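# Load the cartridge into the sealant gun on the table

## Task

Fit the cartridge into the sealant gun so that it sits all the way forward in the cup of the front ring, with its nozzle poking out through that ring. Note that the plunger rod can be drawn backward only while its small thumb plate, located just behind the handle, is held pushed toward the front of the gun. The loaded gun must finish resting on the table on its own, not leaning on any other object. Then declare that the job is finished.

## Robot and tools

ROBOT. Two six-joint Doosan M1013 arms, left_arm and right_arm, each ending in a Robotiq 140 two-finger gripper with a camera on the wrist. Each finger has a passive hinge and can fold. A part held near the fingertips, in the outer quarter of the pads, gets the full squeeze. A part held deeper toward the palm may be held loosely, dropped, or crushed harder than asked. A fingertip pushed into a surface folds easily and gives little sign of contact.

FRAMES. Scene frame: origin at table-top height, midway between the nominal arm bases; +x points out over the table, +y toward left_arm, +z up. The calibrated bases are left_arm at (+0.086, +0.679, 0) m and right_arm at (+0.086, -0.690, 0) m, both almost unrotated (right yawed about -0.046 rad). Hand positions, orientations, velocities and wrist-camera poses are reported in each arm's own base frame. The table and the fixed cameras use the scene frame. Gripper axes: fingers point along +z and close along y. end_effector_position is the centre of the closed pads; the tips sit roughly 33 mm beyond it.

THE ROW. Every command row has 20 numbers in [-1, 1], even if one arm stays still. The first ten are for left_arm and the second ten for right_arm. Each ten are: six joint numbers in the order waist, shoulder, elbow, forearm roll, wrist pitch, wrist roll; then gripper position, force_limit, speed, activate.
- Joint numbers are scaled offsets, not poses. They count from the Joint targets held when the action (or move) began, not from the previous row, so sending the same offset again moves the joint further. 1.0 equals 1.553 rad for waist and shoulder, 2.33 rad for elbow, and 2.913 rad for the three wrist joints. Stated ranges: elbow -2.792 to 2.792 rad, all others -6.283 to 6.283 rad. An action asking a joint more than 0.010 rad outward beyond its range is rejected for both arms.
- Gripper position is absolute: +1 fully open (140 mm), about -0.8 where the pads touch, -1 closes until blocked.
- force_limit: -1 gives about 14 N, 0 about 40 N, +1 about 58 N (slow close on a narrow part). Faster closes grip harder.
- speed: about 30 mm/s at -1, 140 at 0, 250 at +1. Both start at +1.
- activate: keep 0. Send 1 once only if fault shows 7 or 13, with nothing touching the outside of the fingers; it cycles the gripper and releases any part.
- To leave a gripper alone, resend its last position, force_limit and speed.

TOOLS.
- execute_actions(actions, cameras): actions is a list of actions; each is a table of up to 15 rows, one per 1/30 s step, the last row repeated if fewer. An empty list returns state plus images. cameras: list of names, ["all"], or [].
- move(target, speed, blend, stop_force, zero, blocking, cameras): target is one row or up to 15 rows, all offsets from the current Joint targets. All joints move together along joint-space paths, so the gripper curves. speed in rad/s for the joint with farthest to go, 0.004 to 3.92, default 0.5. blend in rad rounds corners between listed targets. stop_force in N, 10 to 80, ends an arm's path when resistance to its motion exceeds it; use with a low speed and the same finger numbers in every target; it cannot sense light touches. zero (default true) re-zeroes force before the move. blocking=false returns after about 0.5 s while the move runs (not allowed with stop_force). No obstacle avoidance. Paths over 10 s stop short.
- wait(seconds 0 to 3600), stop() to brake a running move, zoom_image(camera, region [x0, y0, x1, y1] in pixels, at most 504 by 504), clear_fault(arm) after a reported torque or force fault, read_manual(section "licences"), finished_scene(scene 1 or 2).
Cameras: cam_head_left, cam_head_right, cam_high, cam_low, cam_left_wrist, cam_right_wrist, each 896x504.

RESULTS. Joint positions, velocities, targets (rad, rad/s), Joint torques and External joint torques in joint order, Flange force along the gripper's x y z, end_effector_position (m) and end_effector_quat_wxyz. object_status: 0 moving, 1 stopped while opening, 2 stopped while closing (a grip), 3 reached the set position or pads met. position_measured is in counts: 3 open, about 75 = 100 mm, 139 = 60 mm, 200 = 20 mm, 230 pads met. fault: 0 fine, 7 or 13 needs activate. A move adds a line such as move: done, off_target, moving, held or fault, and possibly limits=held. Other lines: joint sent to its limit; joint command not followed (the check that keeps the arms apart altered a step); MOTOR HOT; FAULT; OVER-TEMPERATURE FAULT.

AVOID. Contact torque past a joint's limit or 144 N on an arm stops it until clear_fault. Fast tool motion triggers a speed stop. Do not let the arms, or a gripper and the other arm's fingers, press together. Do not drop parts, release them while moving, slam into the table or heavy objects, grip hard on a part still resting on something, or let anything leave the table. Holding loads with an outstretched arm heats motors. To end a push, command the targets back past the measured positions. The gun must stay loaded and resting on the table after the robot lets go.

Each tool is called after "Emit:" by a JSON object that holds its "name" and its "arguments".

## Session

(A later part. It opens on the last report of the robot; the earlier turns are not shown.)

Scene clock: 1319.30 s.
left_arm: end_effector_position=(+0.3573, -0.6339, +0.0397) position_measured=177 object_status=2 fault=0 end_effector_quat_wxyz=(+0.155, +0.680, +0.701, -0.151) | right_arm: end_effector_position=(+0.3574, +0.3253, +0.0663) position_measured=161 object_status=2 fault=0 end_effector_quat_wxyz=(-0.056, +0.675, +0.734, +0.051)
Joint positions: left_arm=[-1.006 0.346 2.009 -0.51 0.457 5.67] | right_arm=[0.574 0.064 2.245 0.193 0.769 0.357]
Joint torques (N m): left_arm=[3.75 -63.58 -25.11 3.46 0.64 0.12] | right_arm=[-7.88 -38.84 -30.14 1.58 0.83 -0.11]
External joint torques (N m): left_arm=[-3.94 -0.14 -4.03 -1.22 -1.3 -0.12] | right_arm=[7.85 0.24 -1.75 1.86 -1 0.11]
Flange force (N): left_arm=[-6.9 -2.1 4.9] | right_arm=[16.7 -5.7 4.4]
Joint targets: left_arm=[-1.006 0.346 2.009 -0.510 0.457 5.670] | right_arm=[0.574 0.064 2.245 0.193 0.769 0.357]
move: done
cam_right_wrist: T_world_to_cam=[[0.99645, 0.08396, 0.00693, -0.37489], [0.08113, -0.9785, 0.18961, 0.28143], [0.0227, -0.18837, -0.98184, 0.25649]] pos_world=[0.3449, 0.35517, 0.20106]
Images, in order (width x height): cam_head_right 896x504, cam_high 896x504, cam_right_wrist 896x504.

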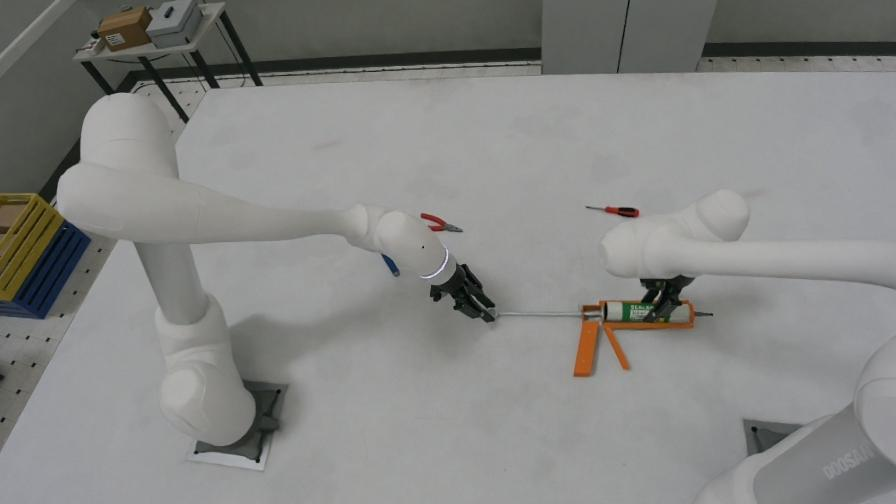

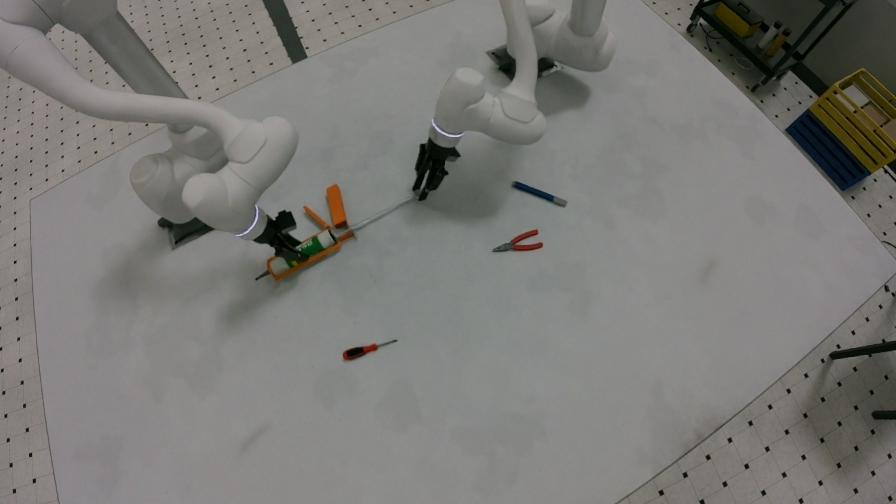

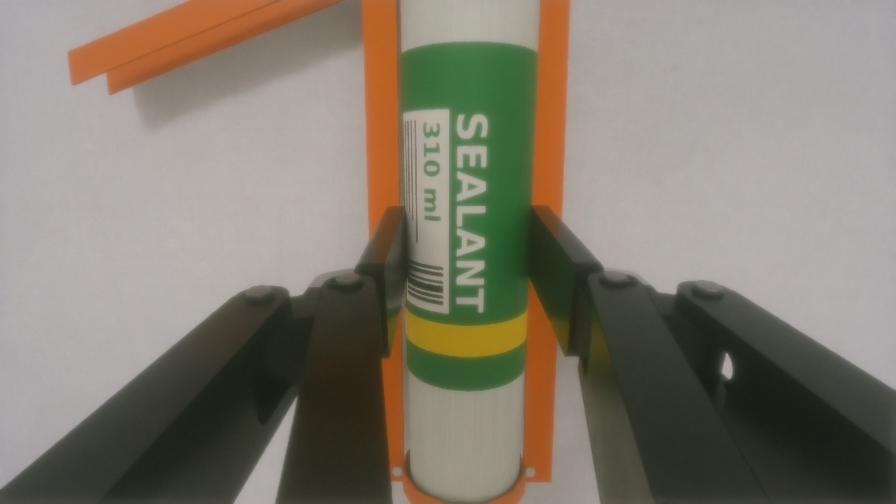

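Emit:
{"name": "move", "arguments": {"target": [0,0,0,0,0,0,-1,0,-1,0, 0.02608,0.01562,-0.00683,-0.02804,0.00391,0.03354,-1,0,-1,0], "speed": 0.03, "stop_force": 12, "cameras": ["cam_right_wrist","cam_head_right"]}}

Emit:
{"name": "zoom_image", "arguments": {"camera": "cam_head_right", "region": [575, 285, 710, 335]}}

Emit:
{"name": "zoom_image", "arguments": {"camera": "cam_right_wrist", "region": [380, 404, 550, 504]}}

Scene clock: 1353.63 s.
left_arm: end_effector_position=(+0.3573, -0.6339, +0.0397) position_measured=177 object_status=2 fault=0 end_effector_quat_wxyz=(+0.155, +0.680, +0.701, -0.151) | right_arm: end_effector_position=(+0.3573, +0.3265, +0.0593) position_measured=161 object_status=2 fault=0 end_effector_quat_wxyz=(-0.034, +0.677, +0.735, +0.031)
Joint positions: left_arm=[-1.006 0.346 2.009 -0.51 0.457 5.67] | right_arm=[0.615 0.088 2.229 0.112 0.781 0.454]
Joint torques (N m): left_arm=[1.05 -61.53 -27.85 2.92 -0.65 0.1] | right_arm=[-5.27 -36.04 -27.48 2.88 0.13 0.03]
External joint torques (N m): left_arm=[-1.2 -1.86 -1.1 -0.68 0 -0.1] | right_arm=[5.31 -4.35 -3.8 0.46 -0.27 -0.03]
Flange force (N): left_arm=[-1.1 -1.7 -1.6] | right_arm=[10.5 -5.9 -7.7]
Joint targets: left_arm=[-1.006 0.346 2.009 -0.510 0.457 5.670] | right_arm=[0.615 0.088 2.229 0.112 0.781 0.454]
move: contact (right_arm)
cam_right_wrist: T_world_to_cam=[[0.99641, 0.08439, 0.00694, -0.37507], [0.08002, -0.96525, 0.24878, 0.27641], [0.02769, -0.24733, -0.96854, 0.26647]] pos_world=[0.34423, 0.36436, 0.19192]
Images, in order (width x height): cam_head_right 896x504, cam_right_wrist 896x504.

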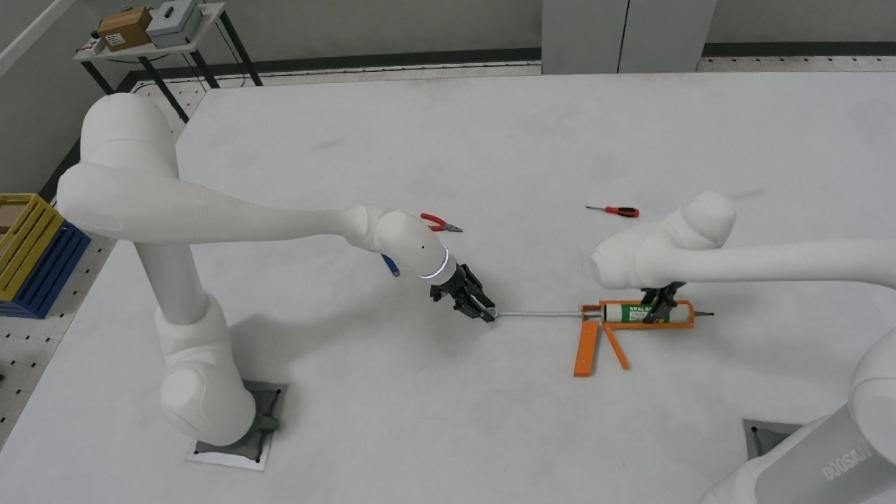

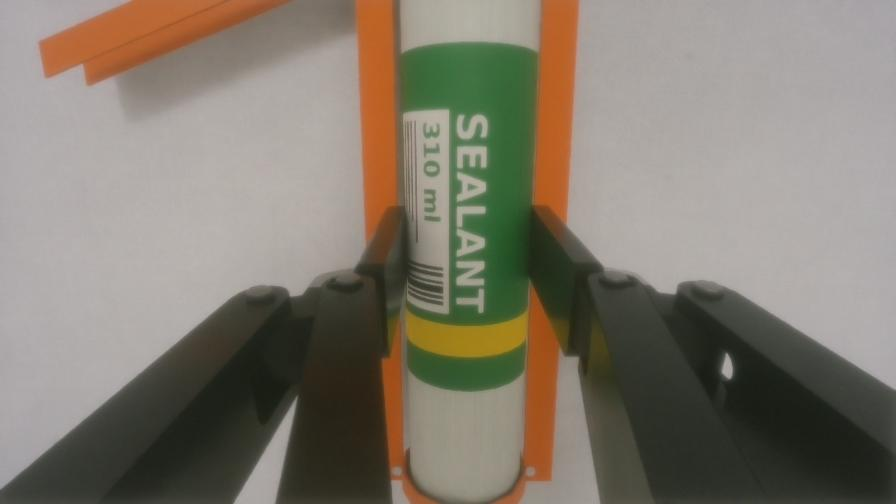

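Scaled by 3.733 from the camera's image (finer frame: 1280x720).

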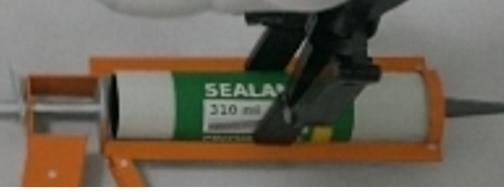

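Scaled by 2.965 from the camera's image (finer frame: 1280x720).

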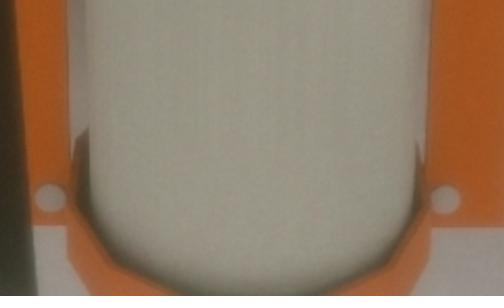

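Emit:
{"name": "move", "arguments": {"target": [0,0,0,0,0,0,-1,0,-1,0, -0.00963,-0.00456,0.00321,0.0003,0.00027,-0.00533,-1,0,-1,0], "speed": 0.01, "stop_force": 18, "cameras": ["cam_right_wrist","cam_head_right"]}}

Emit:
{"name": "zoom_image", "arguments": {"camera": "cam_head_right", "region": [575, 285, 710, 335]}}

Emit:
{"name": "zoom_image", "arguments": {"camera": "cam_right_wrist", "region": [380, 404, 550, 504]}}

Scene clock: 1374.20 s.
left_arm: end_effector_position=(+0.3573, -0.6339, +0.0398) position_measured=177 object_status=2 fault=0 end_effector_quat_wxyz=(+0.155, +0.680, +0.701, -0.151) | right_arm: end_effector_position=(+0.3574, +0.3252, +0.0593) position_measured=161 object_status=2 fault=0 end_effector_quat_wxyz=(-0.034, +0.677, +0.735, +0.031)
Joint positions: left_arm=[-1.006 0.346 2.009 -0.51 0.457 5.67] | right_arm=[0.612 0.087 2.231 0.112 0.781 0.452]
Joint torques (N m): left_arm=[8.47 -59.92 -14.52 5.34 3.54 0.02] | right_arm=[-13.55 -38.38 -22.39 -1.82 3.85 0.04]
External joint torques (N m): left_arm=[-8.68 -3.6 -14.46 -3.11 -4.18 -0.02] | right_arm=[13.38 -2.07 -8.97 5.16 -3.99 -0.04]
Flange force (N): left_arm=[-21.0 -1.5 8.9] | right_arm=[31.2 -5.3 2.5]
Joint targets: left_arm=[-1.006 0.346 2.009 -0.510 0.457 5.670] | right_arm=[0.612 0.087 2.231 0.112 0.781 0.452]
move: contact (right_arm); right_arm: the wrist roll is farthest, 0.013 rad from its target
cam_right_wrist: T_world_to_cam=[[0.99642, 0.08427, 0.00688, -0.37501], [0.07992, -0.96531, 0.24858, 0.27524], [0.02759, -0.24714, -0.96859, 0.26612]] pos_world=[0.34433, 0.36306, 0.19192]
Images, in order (width x height): cam_head_right 896x504, cam_right_wrist 896x504.

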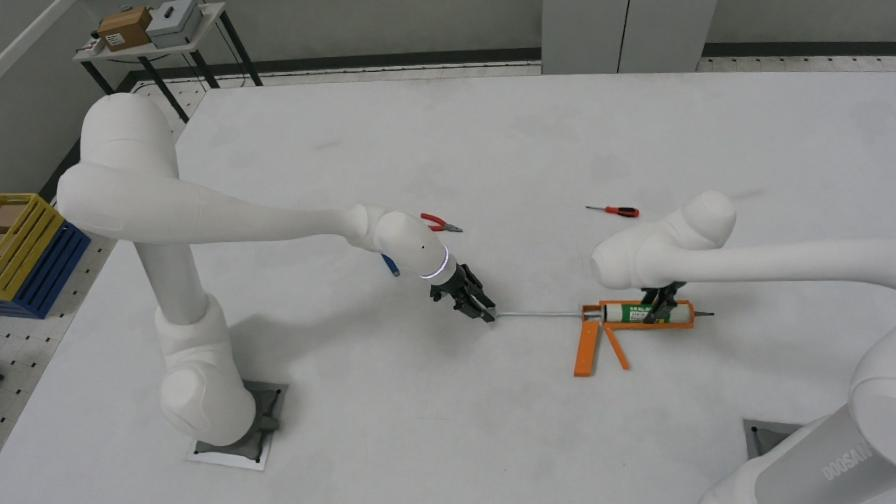

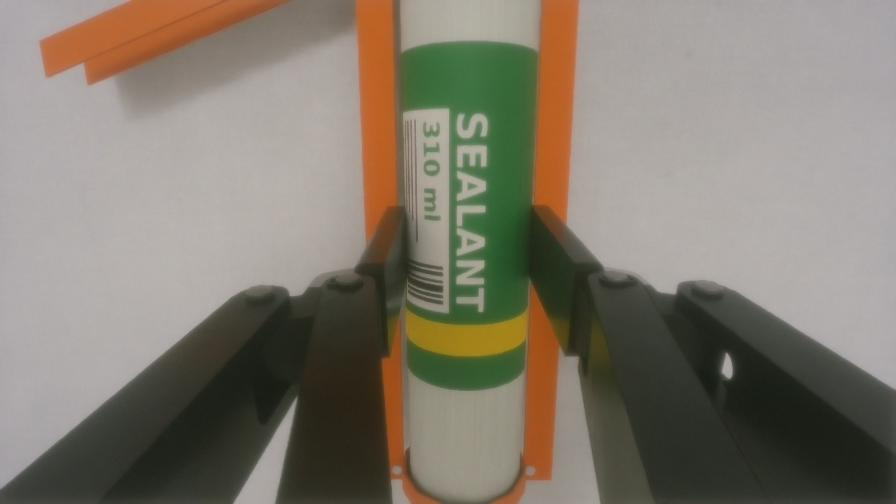

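Scaled by 3.733 from the camera's image (finer frame: 1280x720).

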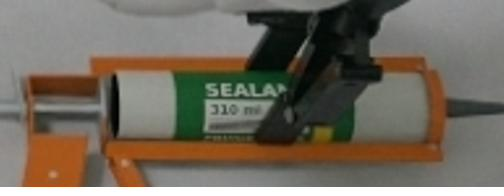

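Scaled by 2.965 from the camera's image (finer frame: 1280x720).

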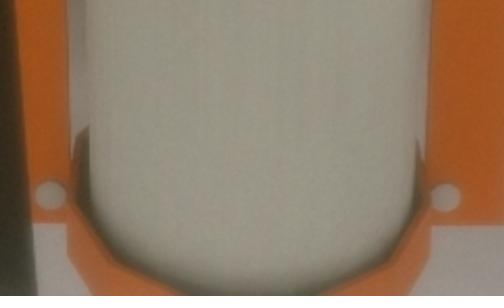

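Emit:
{"name": "move", "arguments": {"target": [0,0,0,0,0,0,-1,0,-1,0, 0,0,0,0,0,0,-0.06,0,-1,0], "cameras": ["cam_right_wrist","cam_head_right"]}}

Emit:
{"name": "zoom_image", "arguments": {"camera": "cam_head_right", "region": [575, 285, 710, 335]}}

Scene clock: 1393.90 s.
left_arm: end_effector_position=(+0.3573, -0.6339, +0.0397) position_measured=177 object_status=2 fault=0 end_effector_quat_wxyz=(+0.155, +0.680, +0.701, -0.151) | right_arm: end_effector_position=(+0.3575, +0.3252, +0.0593) position_measured=136 object_status=0 fault=0 end_effector_quat_wxyz=(-0.034, +0.677, +0.735, +0.031)
Joint positions: left_arm=[-1.006 0.346 2.009 -0.51 0.457 5.67] | right_arm=[0.612 0.087 2.231 0.112 0.781 0.452]
Joint torques (N m): left_arm=[0.68 -62.88 -28.84 2.62 -0.44 0.08] | right_arm=[-4 -37.99 -29.86 3.59 -0.05 0.03]
External joint torques (N m): left_arm=[-0.8 -0.77 -0.17 -0.38 -0.21 -0.08] | right_arm=[3.87 -2.33 -1.49 -0.26 -0.09 -0.03]
Flange force (N): left_arm=[0.0 -1.6 -0.2] | right_arm=[7.0 -5.0 -3.8]
Joint targets: left_arm=[-1.006 0.346 2.009 -0.510 0.457 5.670] | right_arm=[0.612 0.087 2.231 0.112 0.781 0.452]
move: done
cam_right_wrist: T_world_to_cam=[[0.99641, 0.08436, 0.00685, -0.37504], [0.08002, -0.96528, 0.24868, 0.27517], [0.02759, -0.24723, -0.96856, 0.26615]] pos_world=[0.34433, 0.36306, 0.19192]
Images, in order (width x height): cam_head_right 896x504, cam_right_wrist 896x504.

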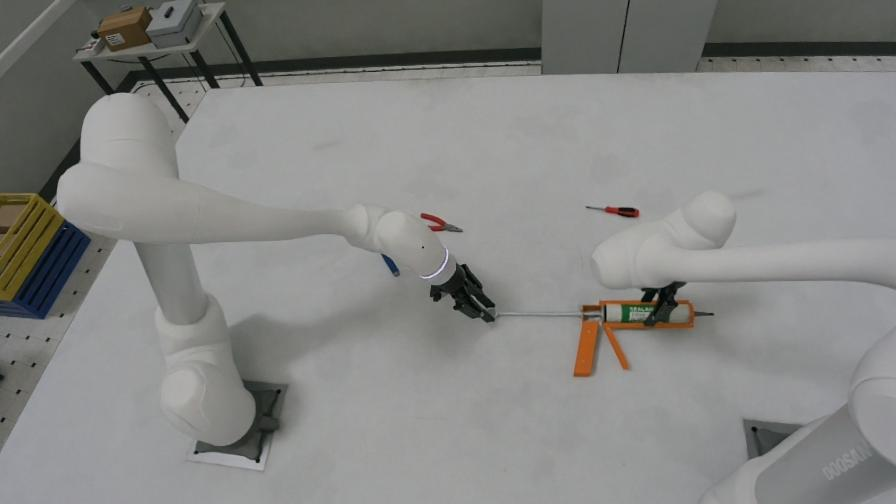

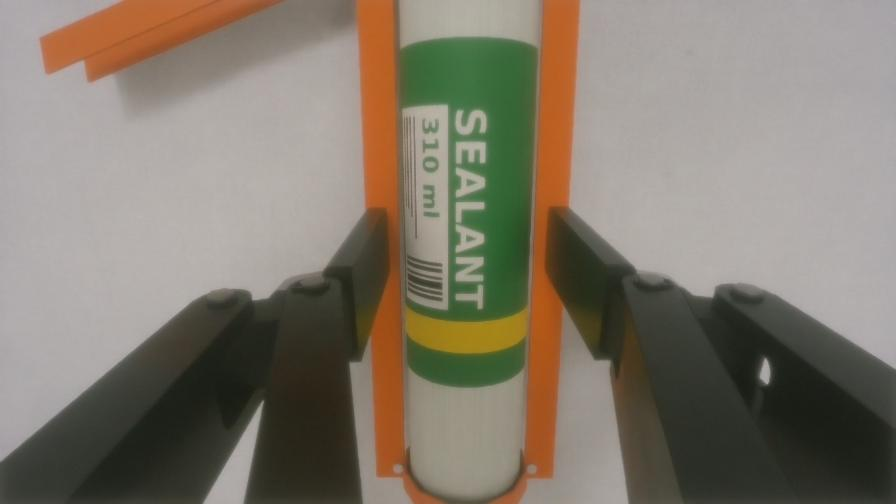

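Scaled by 3.733 from the camera's image (finer frame: 1280x720).

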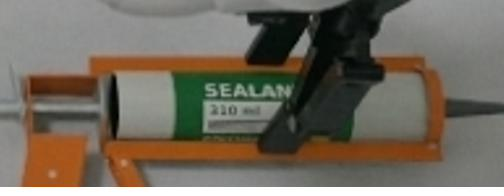

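Emit:
{"name": "move", "arguments": {"target": [0,0,0,0,0,0,-1,0,-1,0, 0.0003,-0.07508,-0.04378,-0.00625,0.07463,0.01,-0.06,0,-1,0], "speed": 0.15, "cameras": ["cam_right_wrist","cam_head_right","cam_high"]}}

Emit:
{"name": "zoom_image", "arguments": {"camera": "cam_right_wrist", "region": [360, 304, 580, 504]}}

Emit:
{"name": "zoom_image", "arguments": {"camera": "cam_head_right", "region": [575, 285, 710, 335]}}

Emit:
{"name": "zoom_image", "arguments": {"camera": "cam_high", "region": [245, 205, 375, 295]}}

Scene clock: 1432.20 s.
left_arm: end_effector_position=(+0.3573, -0.6339, +0.0397) position_measured=177 object_status=2 fault=0 end_effector_quat_wxyz=(+0.155, +0.680, +0.701, -0.151) | right_arm: end_effector_position=(+0.3576, +0.3256, +0.1594) position_measured=136 object_status=3 fault=0 end_effector_quat_wxyz=(-0.034, +0.677, +0.735, +0.031)
Joint positions: left_arm=[-1.006 0.346 2.009 -0.51 0.457 5.67] | right_arm=[0.613 -0.03 2.129 0.094 0.998 0.481]
Joint torques (N m): left_arm=[0.53 -62.97 -28.71 2.6 -0.42 0.09] | right_arm=[-4.05 -31.2 -35.13 4.18 -0.06 0]
External joint torques (N m): left_arm=[-0.66 -0.59 -0.23 -0.37 -0.22 -0.09] | right_arm=[3.93 -2.44 -1.6 -0.24 -0.09 0]
Flange force (N): left_arm=[-0.1 -1.3 0.0] | right_arm=[6.8 -5.5 -3.4]
Joint targets: left_arm=[-1.006 0.346 2.009 -0.510 0.457 5.670] | right_arm=[0.613 -0.030 2.129 0.094 0.998 0.481]
move: done
cam_right_wrist: T_world_to_cam=[[0.9964, 0.08451, 0.00704, -0.37606], [0.08012, -0.96532, 0.24848, 0.25066], [0.02779, -0.24702, -0.96861, 0.36316]] pos_world=[0.34453, 0.36346, 0.29212]
Images, in order (width x height): cam_head_right 896x504, cam_high 896x504, cam_right_wrist 896x504.

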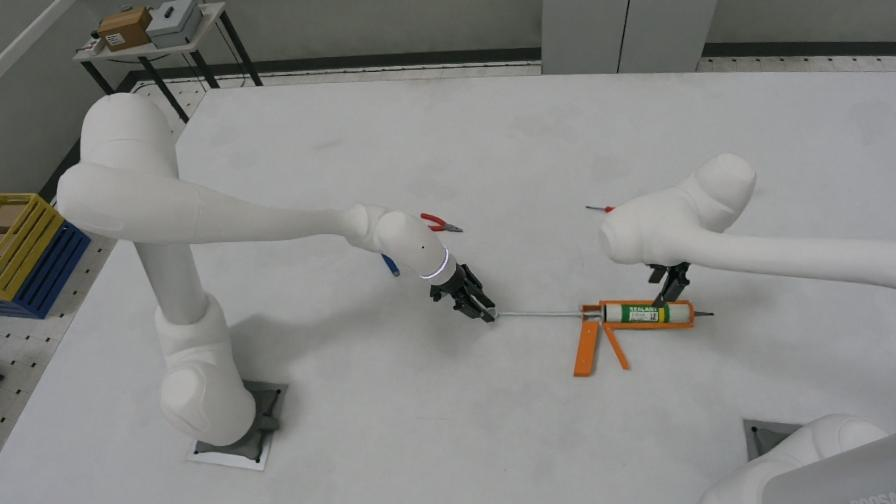

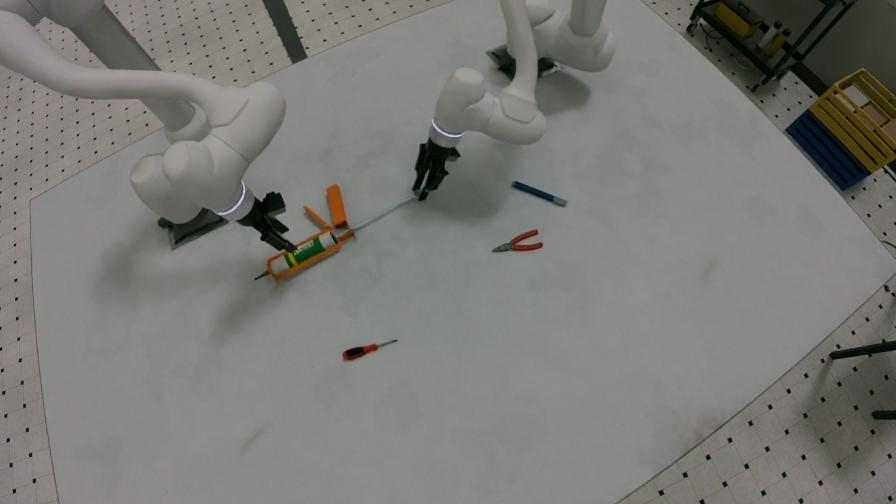

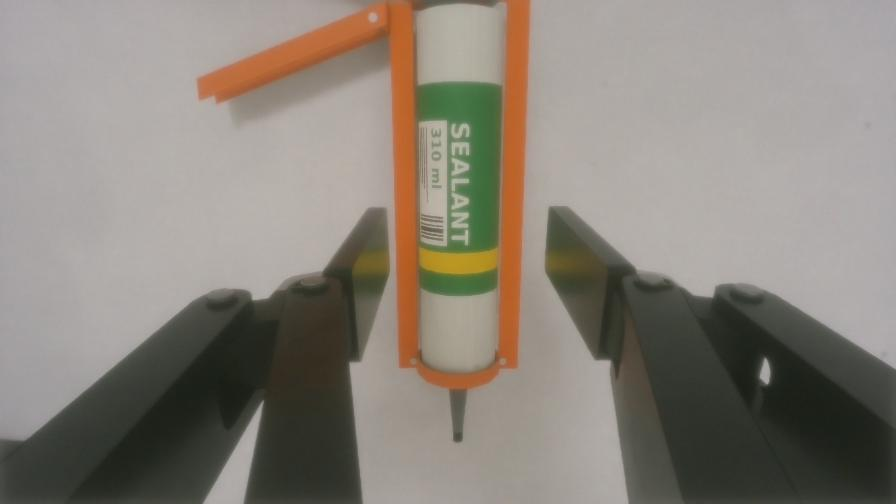

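Scaled by 2.291 from the camera's image (finer frame: 1280x720).

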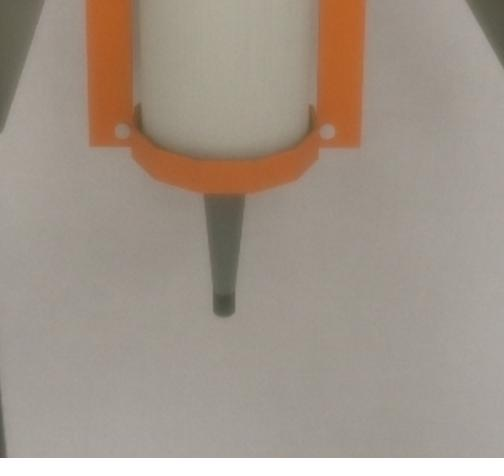

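Scaled by 3.733 from the camera's image (finer frame: 1280x720).

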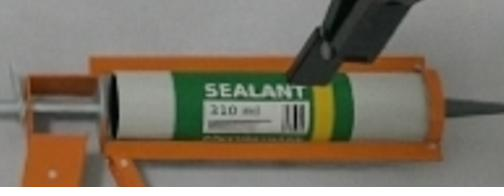

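Scaled by 3.877 from the camera's image (finer frame: 1280x720).

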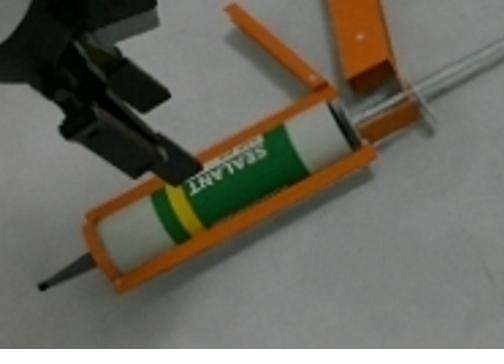

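Emit:
{"name": "zoom_image", "arguments": {"camera": "cam_right_wrist", "region": [380, 0, 550, 100]}}

Emit:
{"name": "zoom_image", "arguments": {"camera": "cam_right_wrist", "region": [380, 240, 550, 400]}}

Scaled by 2.965 from the camera's image (finer frame: 1280x720).

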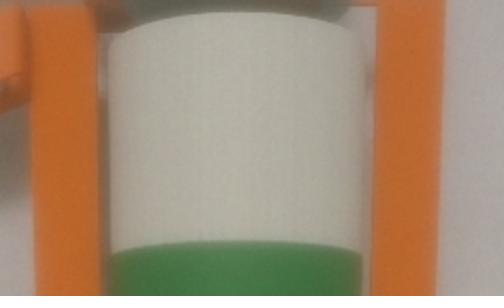

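Scaled by 2.965 from the camera's image (finer frame: 1280x720).

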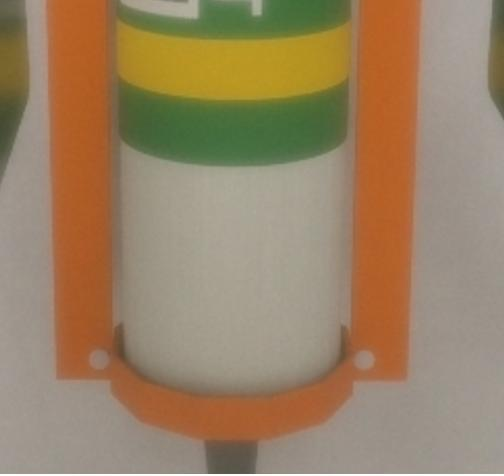

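Emit:
{"name": "move", "arguments": {"target": [0,0,0,0,0,0,-0.08,0,-1,0, 0,0,0,0,0,0,-0.06,0,-1,0], "cameras": ["cam_left_wrist"]}}

Scene clock: 1509.87 s.
left_arm: end_effector_position=(+0.3573, -0.6339, +0.0397) position_measured=139 object_status=0 fault=0 end_effector_quat_wxyz=(+0.155, +0.680, +0.701, -0.151) | right_arm: end_effector_position=(+0.3576, +0.3256, +0.1594) position_measured=136 object_status=3 fault=0 end_effector_quat_wxyz=(-0.034, +0.677, +0.735, +0.031)
Joint positions: left_arm=[-1.006 0.346 2.009 -0.51 0.457 5.67] | right_arm=[0.613 -0.03 2.129 0.094 0.998 0.481]
Joint torques (N m): left_arm=[0.38 -64.32 -31.02 2.39 -1.26 0.12] | right_arm=[-4.31 -31.32 -35.08 4.17 -0.03 0]
External joint torques (N m): left_arm=[-0.61 1.17 2.19 -0.16 0.62 -0.12] | right_arm=[4.33 -2.54 -1.65 -0.24 -0.11 0]
Flange force (N): left_arm=[2.2 -2.0 1.0] | right_arm=[7.5 -6.0 -3.5]
Joint targets: left_arm=[-1.006 0.346 2.009 -0.510 0.457 5.670] | right_arm=[0.613 -0.030 2.129 0.094 0.998 0.481]
move: done
cam_left_wrist: T_world_to_cam=[[0.99977, 0.02057, -0.00563, -0.33211], [0.01854, -0.70774, 0.70623, -0.48222], [0.01055, -0.70617, -0.70796, -0.27953]] pos_world=[0.34393, -0.53185, 0.14079]

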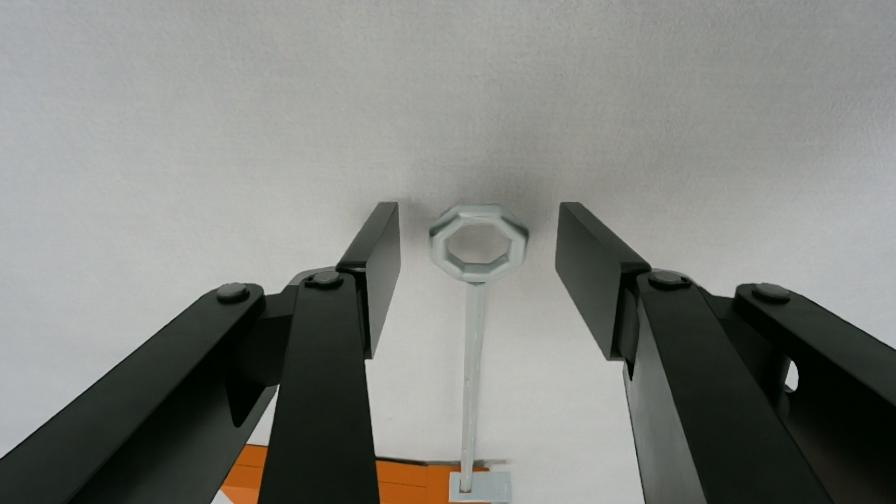

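Emit:
{"name": "move", "arguments": {"target": [-0.0059,-0.037,-0.0108,0.0248,0.0249,-0.0292,-0.08,0,-1,0, 0,0,0,0,0,0,-0.06,0,-1,0], "speed": 0.1, "cameras": ["cam_left_wrist","cam_head_right","cam_high","cam_right_wrist"]}}

Emit:
{"name": "zoom_image", "arguments": {"camera": "cam_head_right", "region": [475, 285, 725, 385]}}

Emit:
{"name": "zoom_image", "arguments": {"camera": "cam_right_wrist", "region": [360, 240, 560, 460]}}

Emit:
{"name": "zoom_image", "arguments": {"camera": "cam_high", "region": [245, 175, 425, 295]}}

Scene clock: 1518.13 s.
left_arm: end_effector_position=(+0.3506, -0.6349, +0.0849) position_measured=139 object_status=3 fault=0 end_effector_quat_wxyz=(+0.155, +0.682, +0.699, -0.151) | right_arm: end_effector_position=(+0.3576, +0.3256, +0.1594) position_measured=136 object_status=3 fault=0 end_effector_quat_wxyz=(-0.034, +0.677, +0.735, +0.031)
Joint positions: left_arm=[-1.016 0.288 1.984 -0.438 0.53 5.585] | right_arm=[0.613 -0.03 2.129 0.094 0.998 0.481]
Joint torques (N m): left_arm=[0.19 -61.47 -33.79 2.68 -1.32 0.07] | right_arm=[-4.1 -31.76 -35.12 4.2 -0.01 -0.04]
External joint torques (N m): left_arm=[-0.28 0.96 2.31 -0.16 0.6 -0.07] | right_arm=[4.27 -2.12 -1.6 -0.26 -0.13 0.04]
Flange force (N): left_arm=[2.8 -1.7 0.7] | right_arm=[7.8 -5.5 -2.9]
Joint targets: left_arm=[-1.016 0.288 1.984 -0.438 0.530 5.585] | right_arm=[0.613 -0.030 2.129 0.094 0.998 0.481]
move: done
cam_left_wrist: T_world_to_cam=[[0.99987, 0.01534, -0.00579, -0.32842], [0.01495, -0.70784, 0.70622, -0.5135], [0.00674, -0.70621, -0.70797, -0.24682]] pos_world=[0.33772, -0.53274, 0.18599]
cam_right_wrist: T_world_to_cam=[[0.9964, 0.08449, 0.00694, -0.37592], [0.08012, -0.96532, 0.24847, 0.2507], [0.02769, -0.24702, -0.96861, 0.3631]] pos_world=[0.34443, 0.36346, 0.29202]
Images, in order (width x height): cam_head_right 896x504, cam_high 896x504, cam_left_wrist 896x504, cam_right_wrist 896x504.

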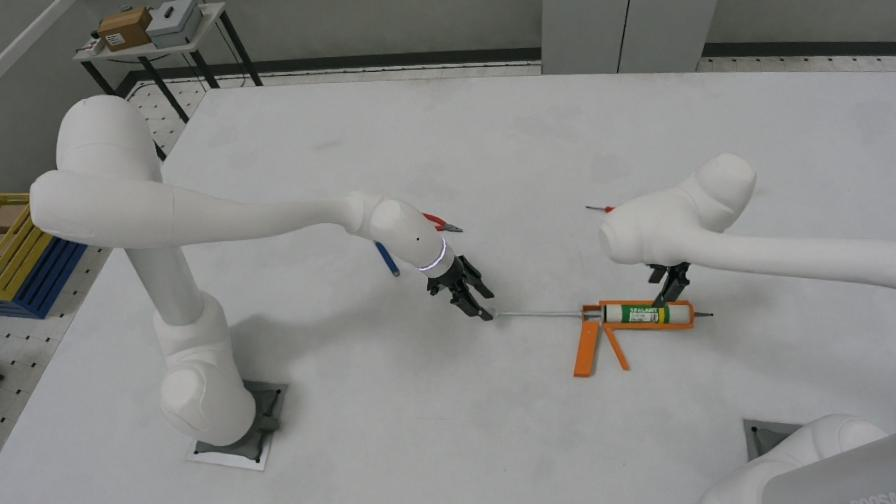

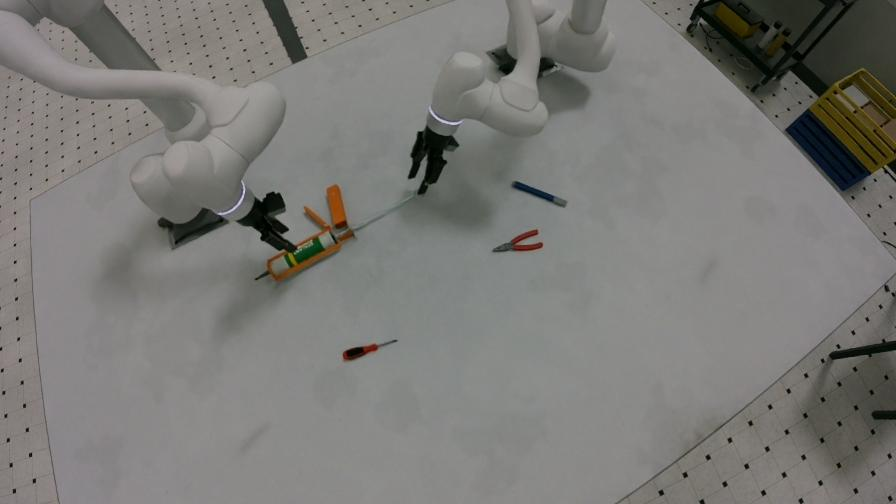

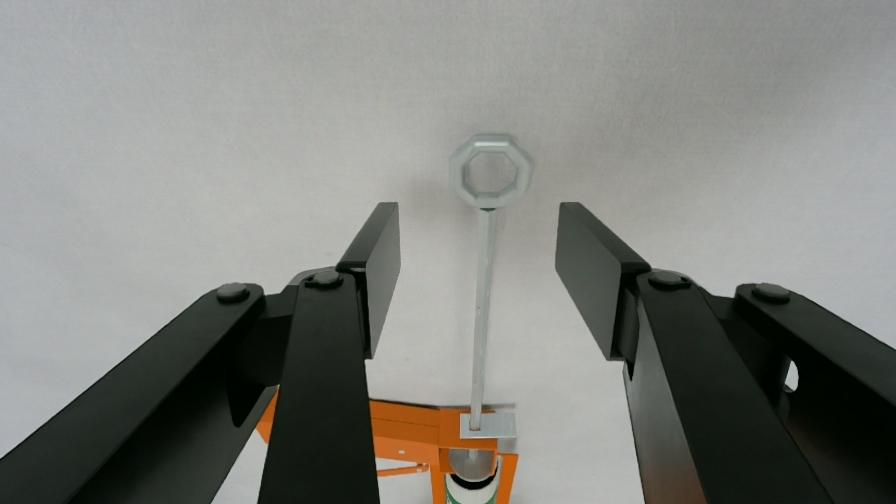

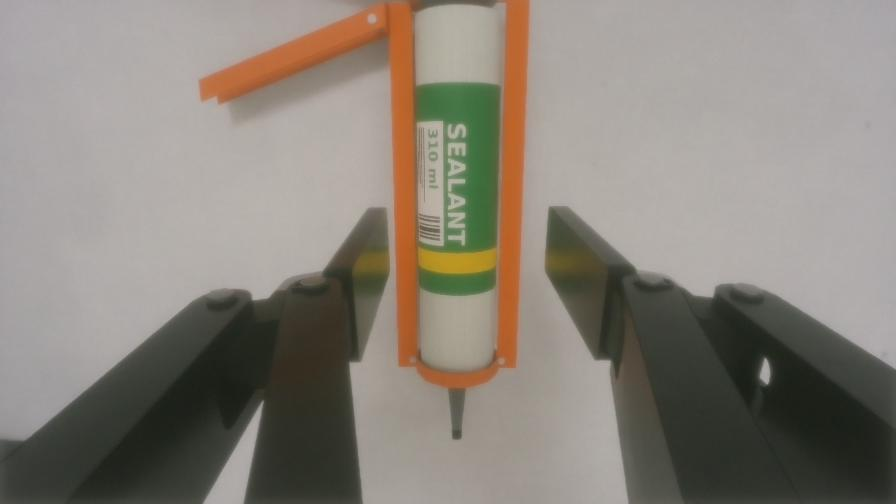

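Scaled by 2.016 from the camera's image (finer frame: 1280x720).

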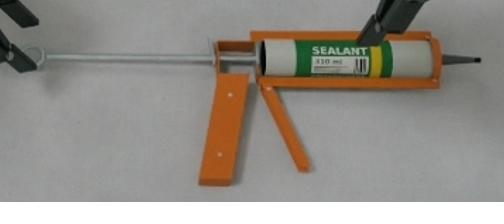

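Scaled by 2.291 from the camera's image (finer frame: 1280x720).

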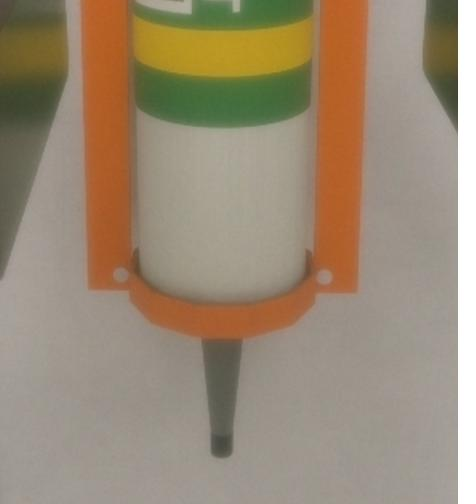

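Scaled by 2.800 from the camera's image (finer frame: 1280x720).

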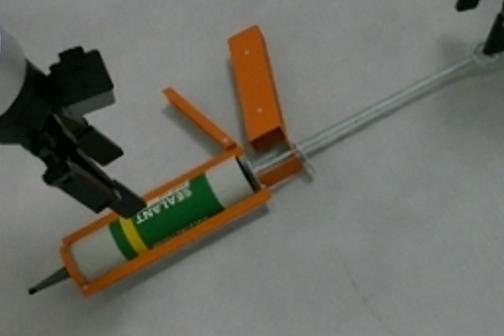

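Emit:
{"name": "zoom_image", "arguments": {"camera": "cam_right_wrist", "region": [410, 340, 505, 400]}}

Emit:
{"name": "zoom_image", "arguments": {"camera": "cam_high", "region": [255, 250, 305, 290]}}

Emit:
{"name": "zoom_image", "arguments": {"camera": "cam_head_right", "region": [660, 290, 725, 340]}}

Scaled by 5.305 from the camera's image (finer frame: 1280x720).

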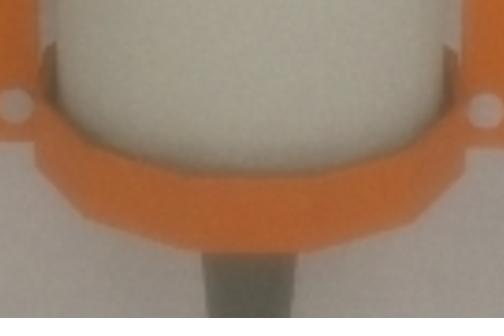

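Scaled by 10.080 from the camera's image (finer frame: 1280x720).

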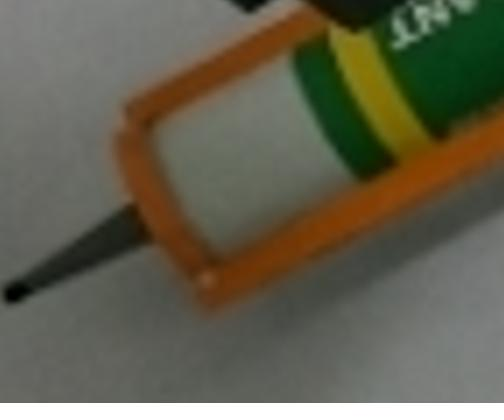

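Scaled by 7.754 from the camera's image (finer frame: 1280x720).

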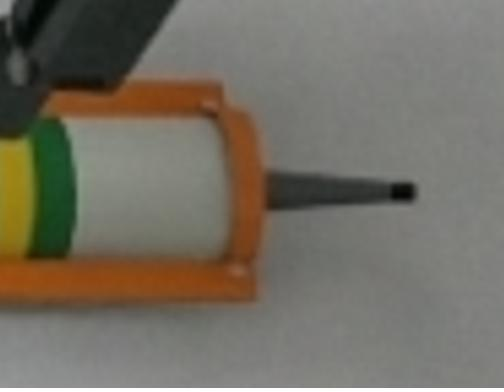

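Emit:
{"name": "finished_scene", "arguments": {"scene": 2}}

The scene is finished: the task was done.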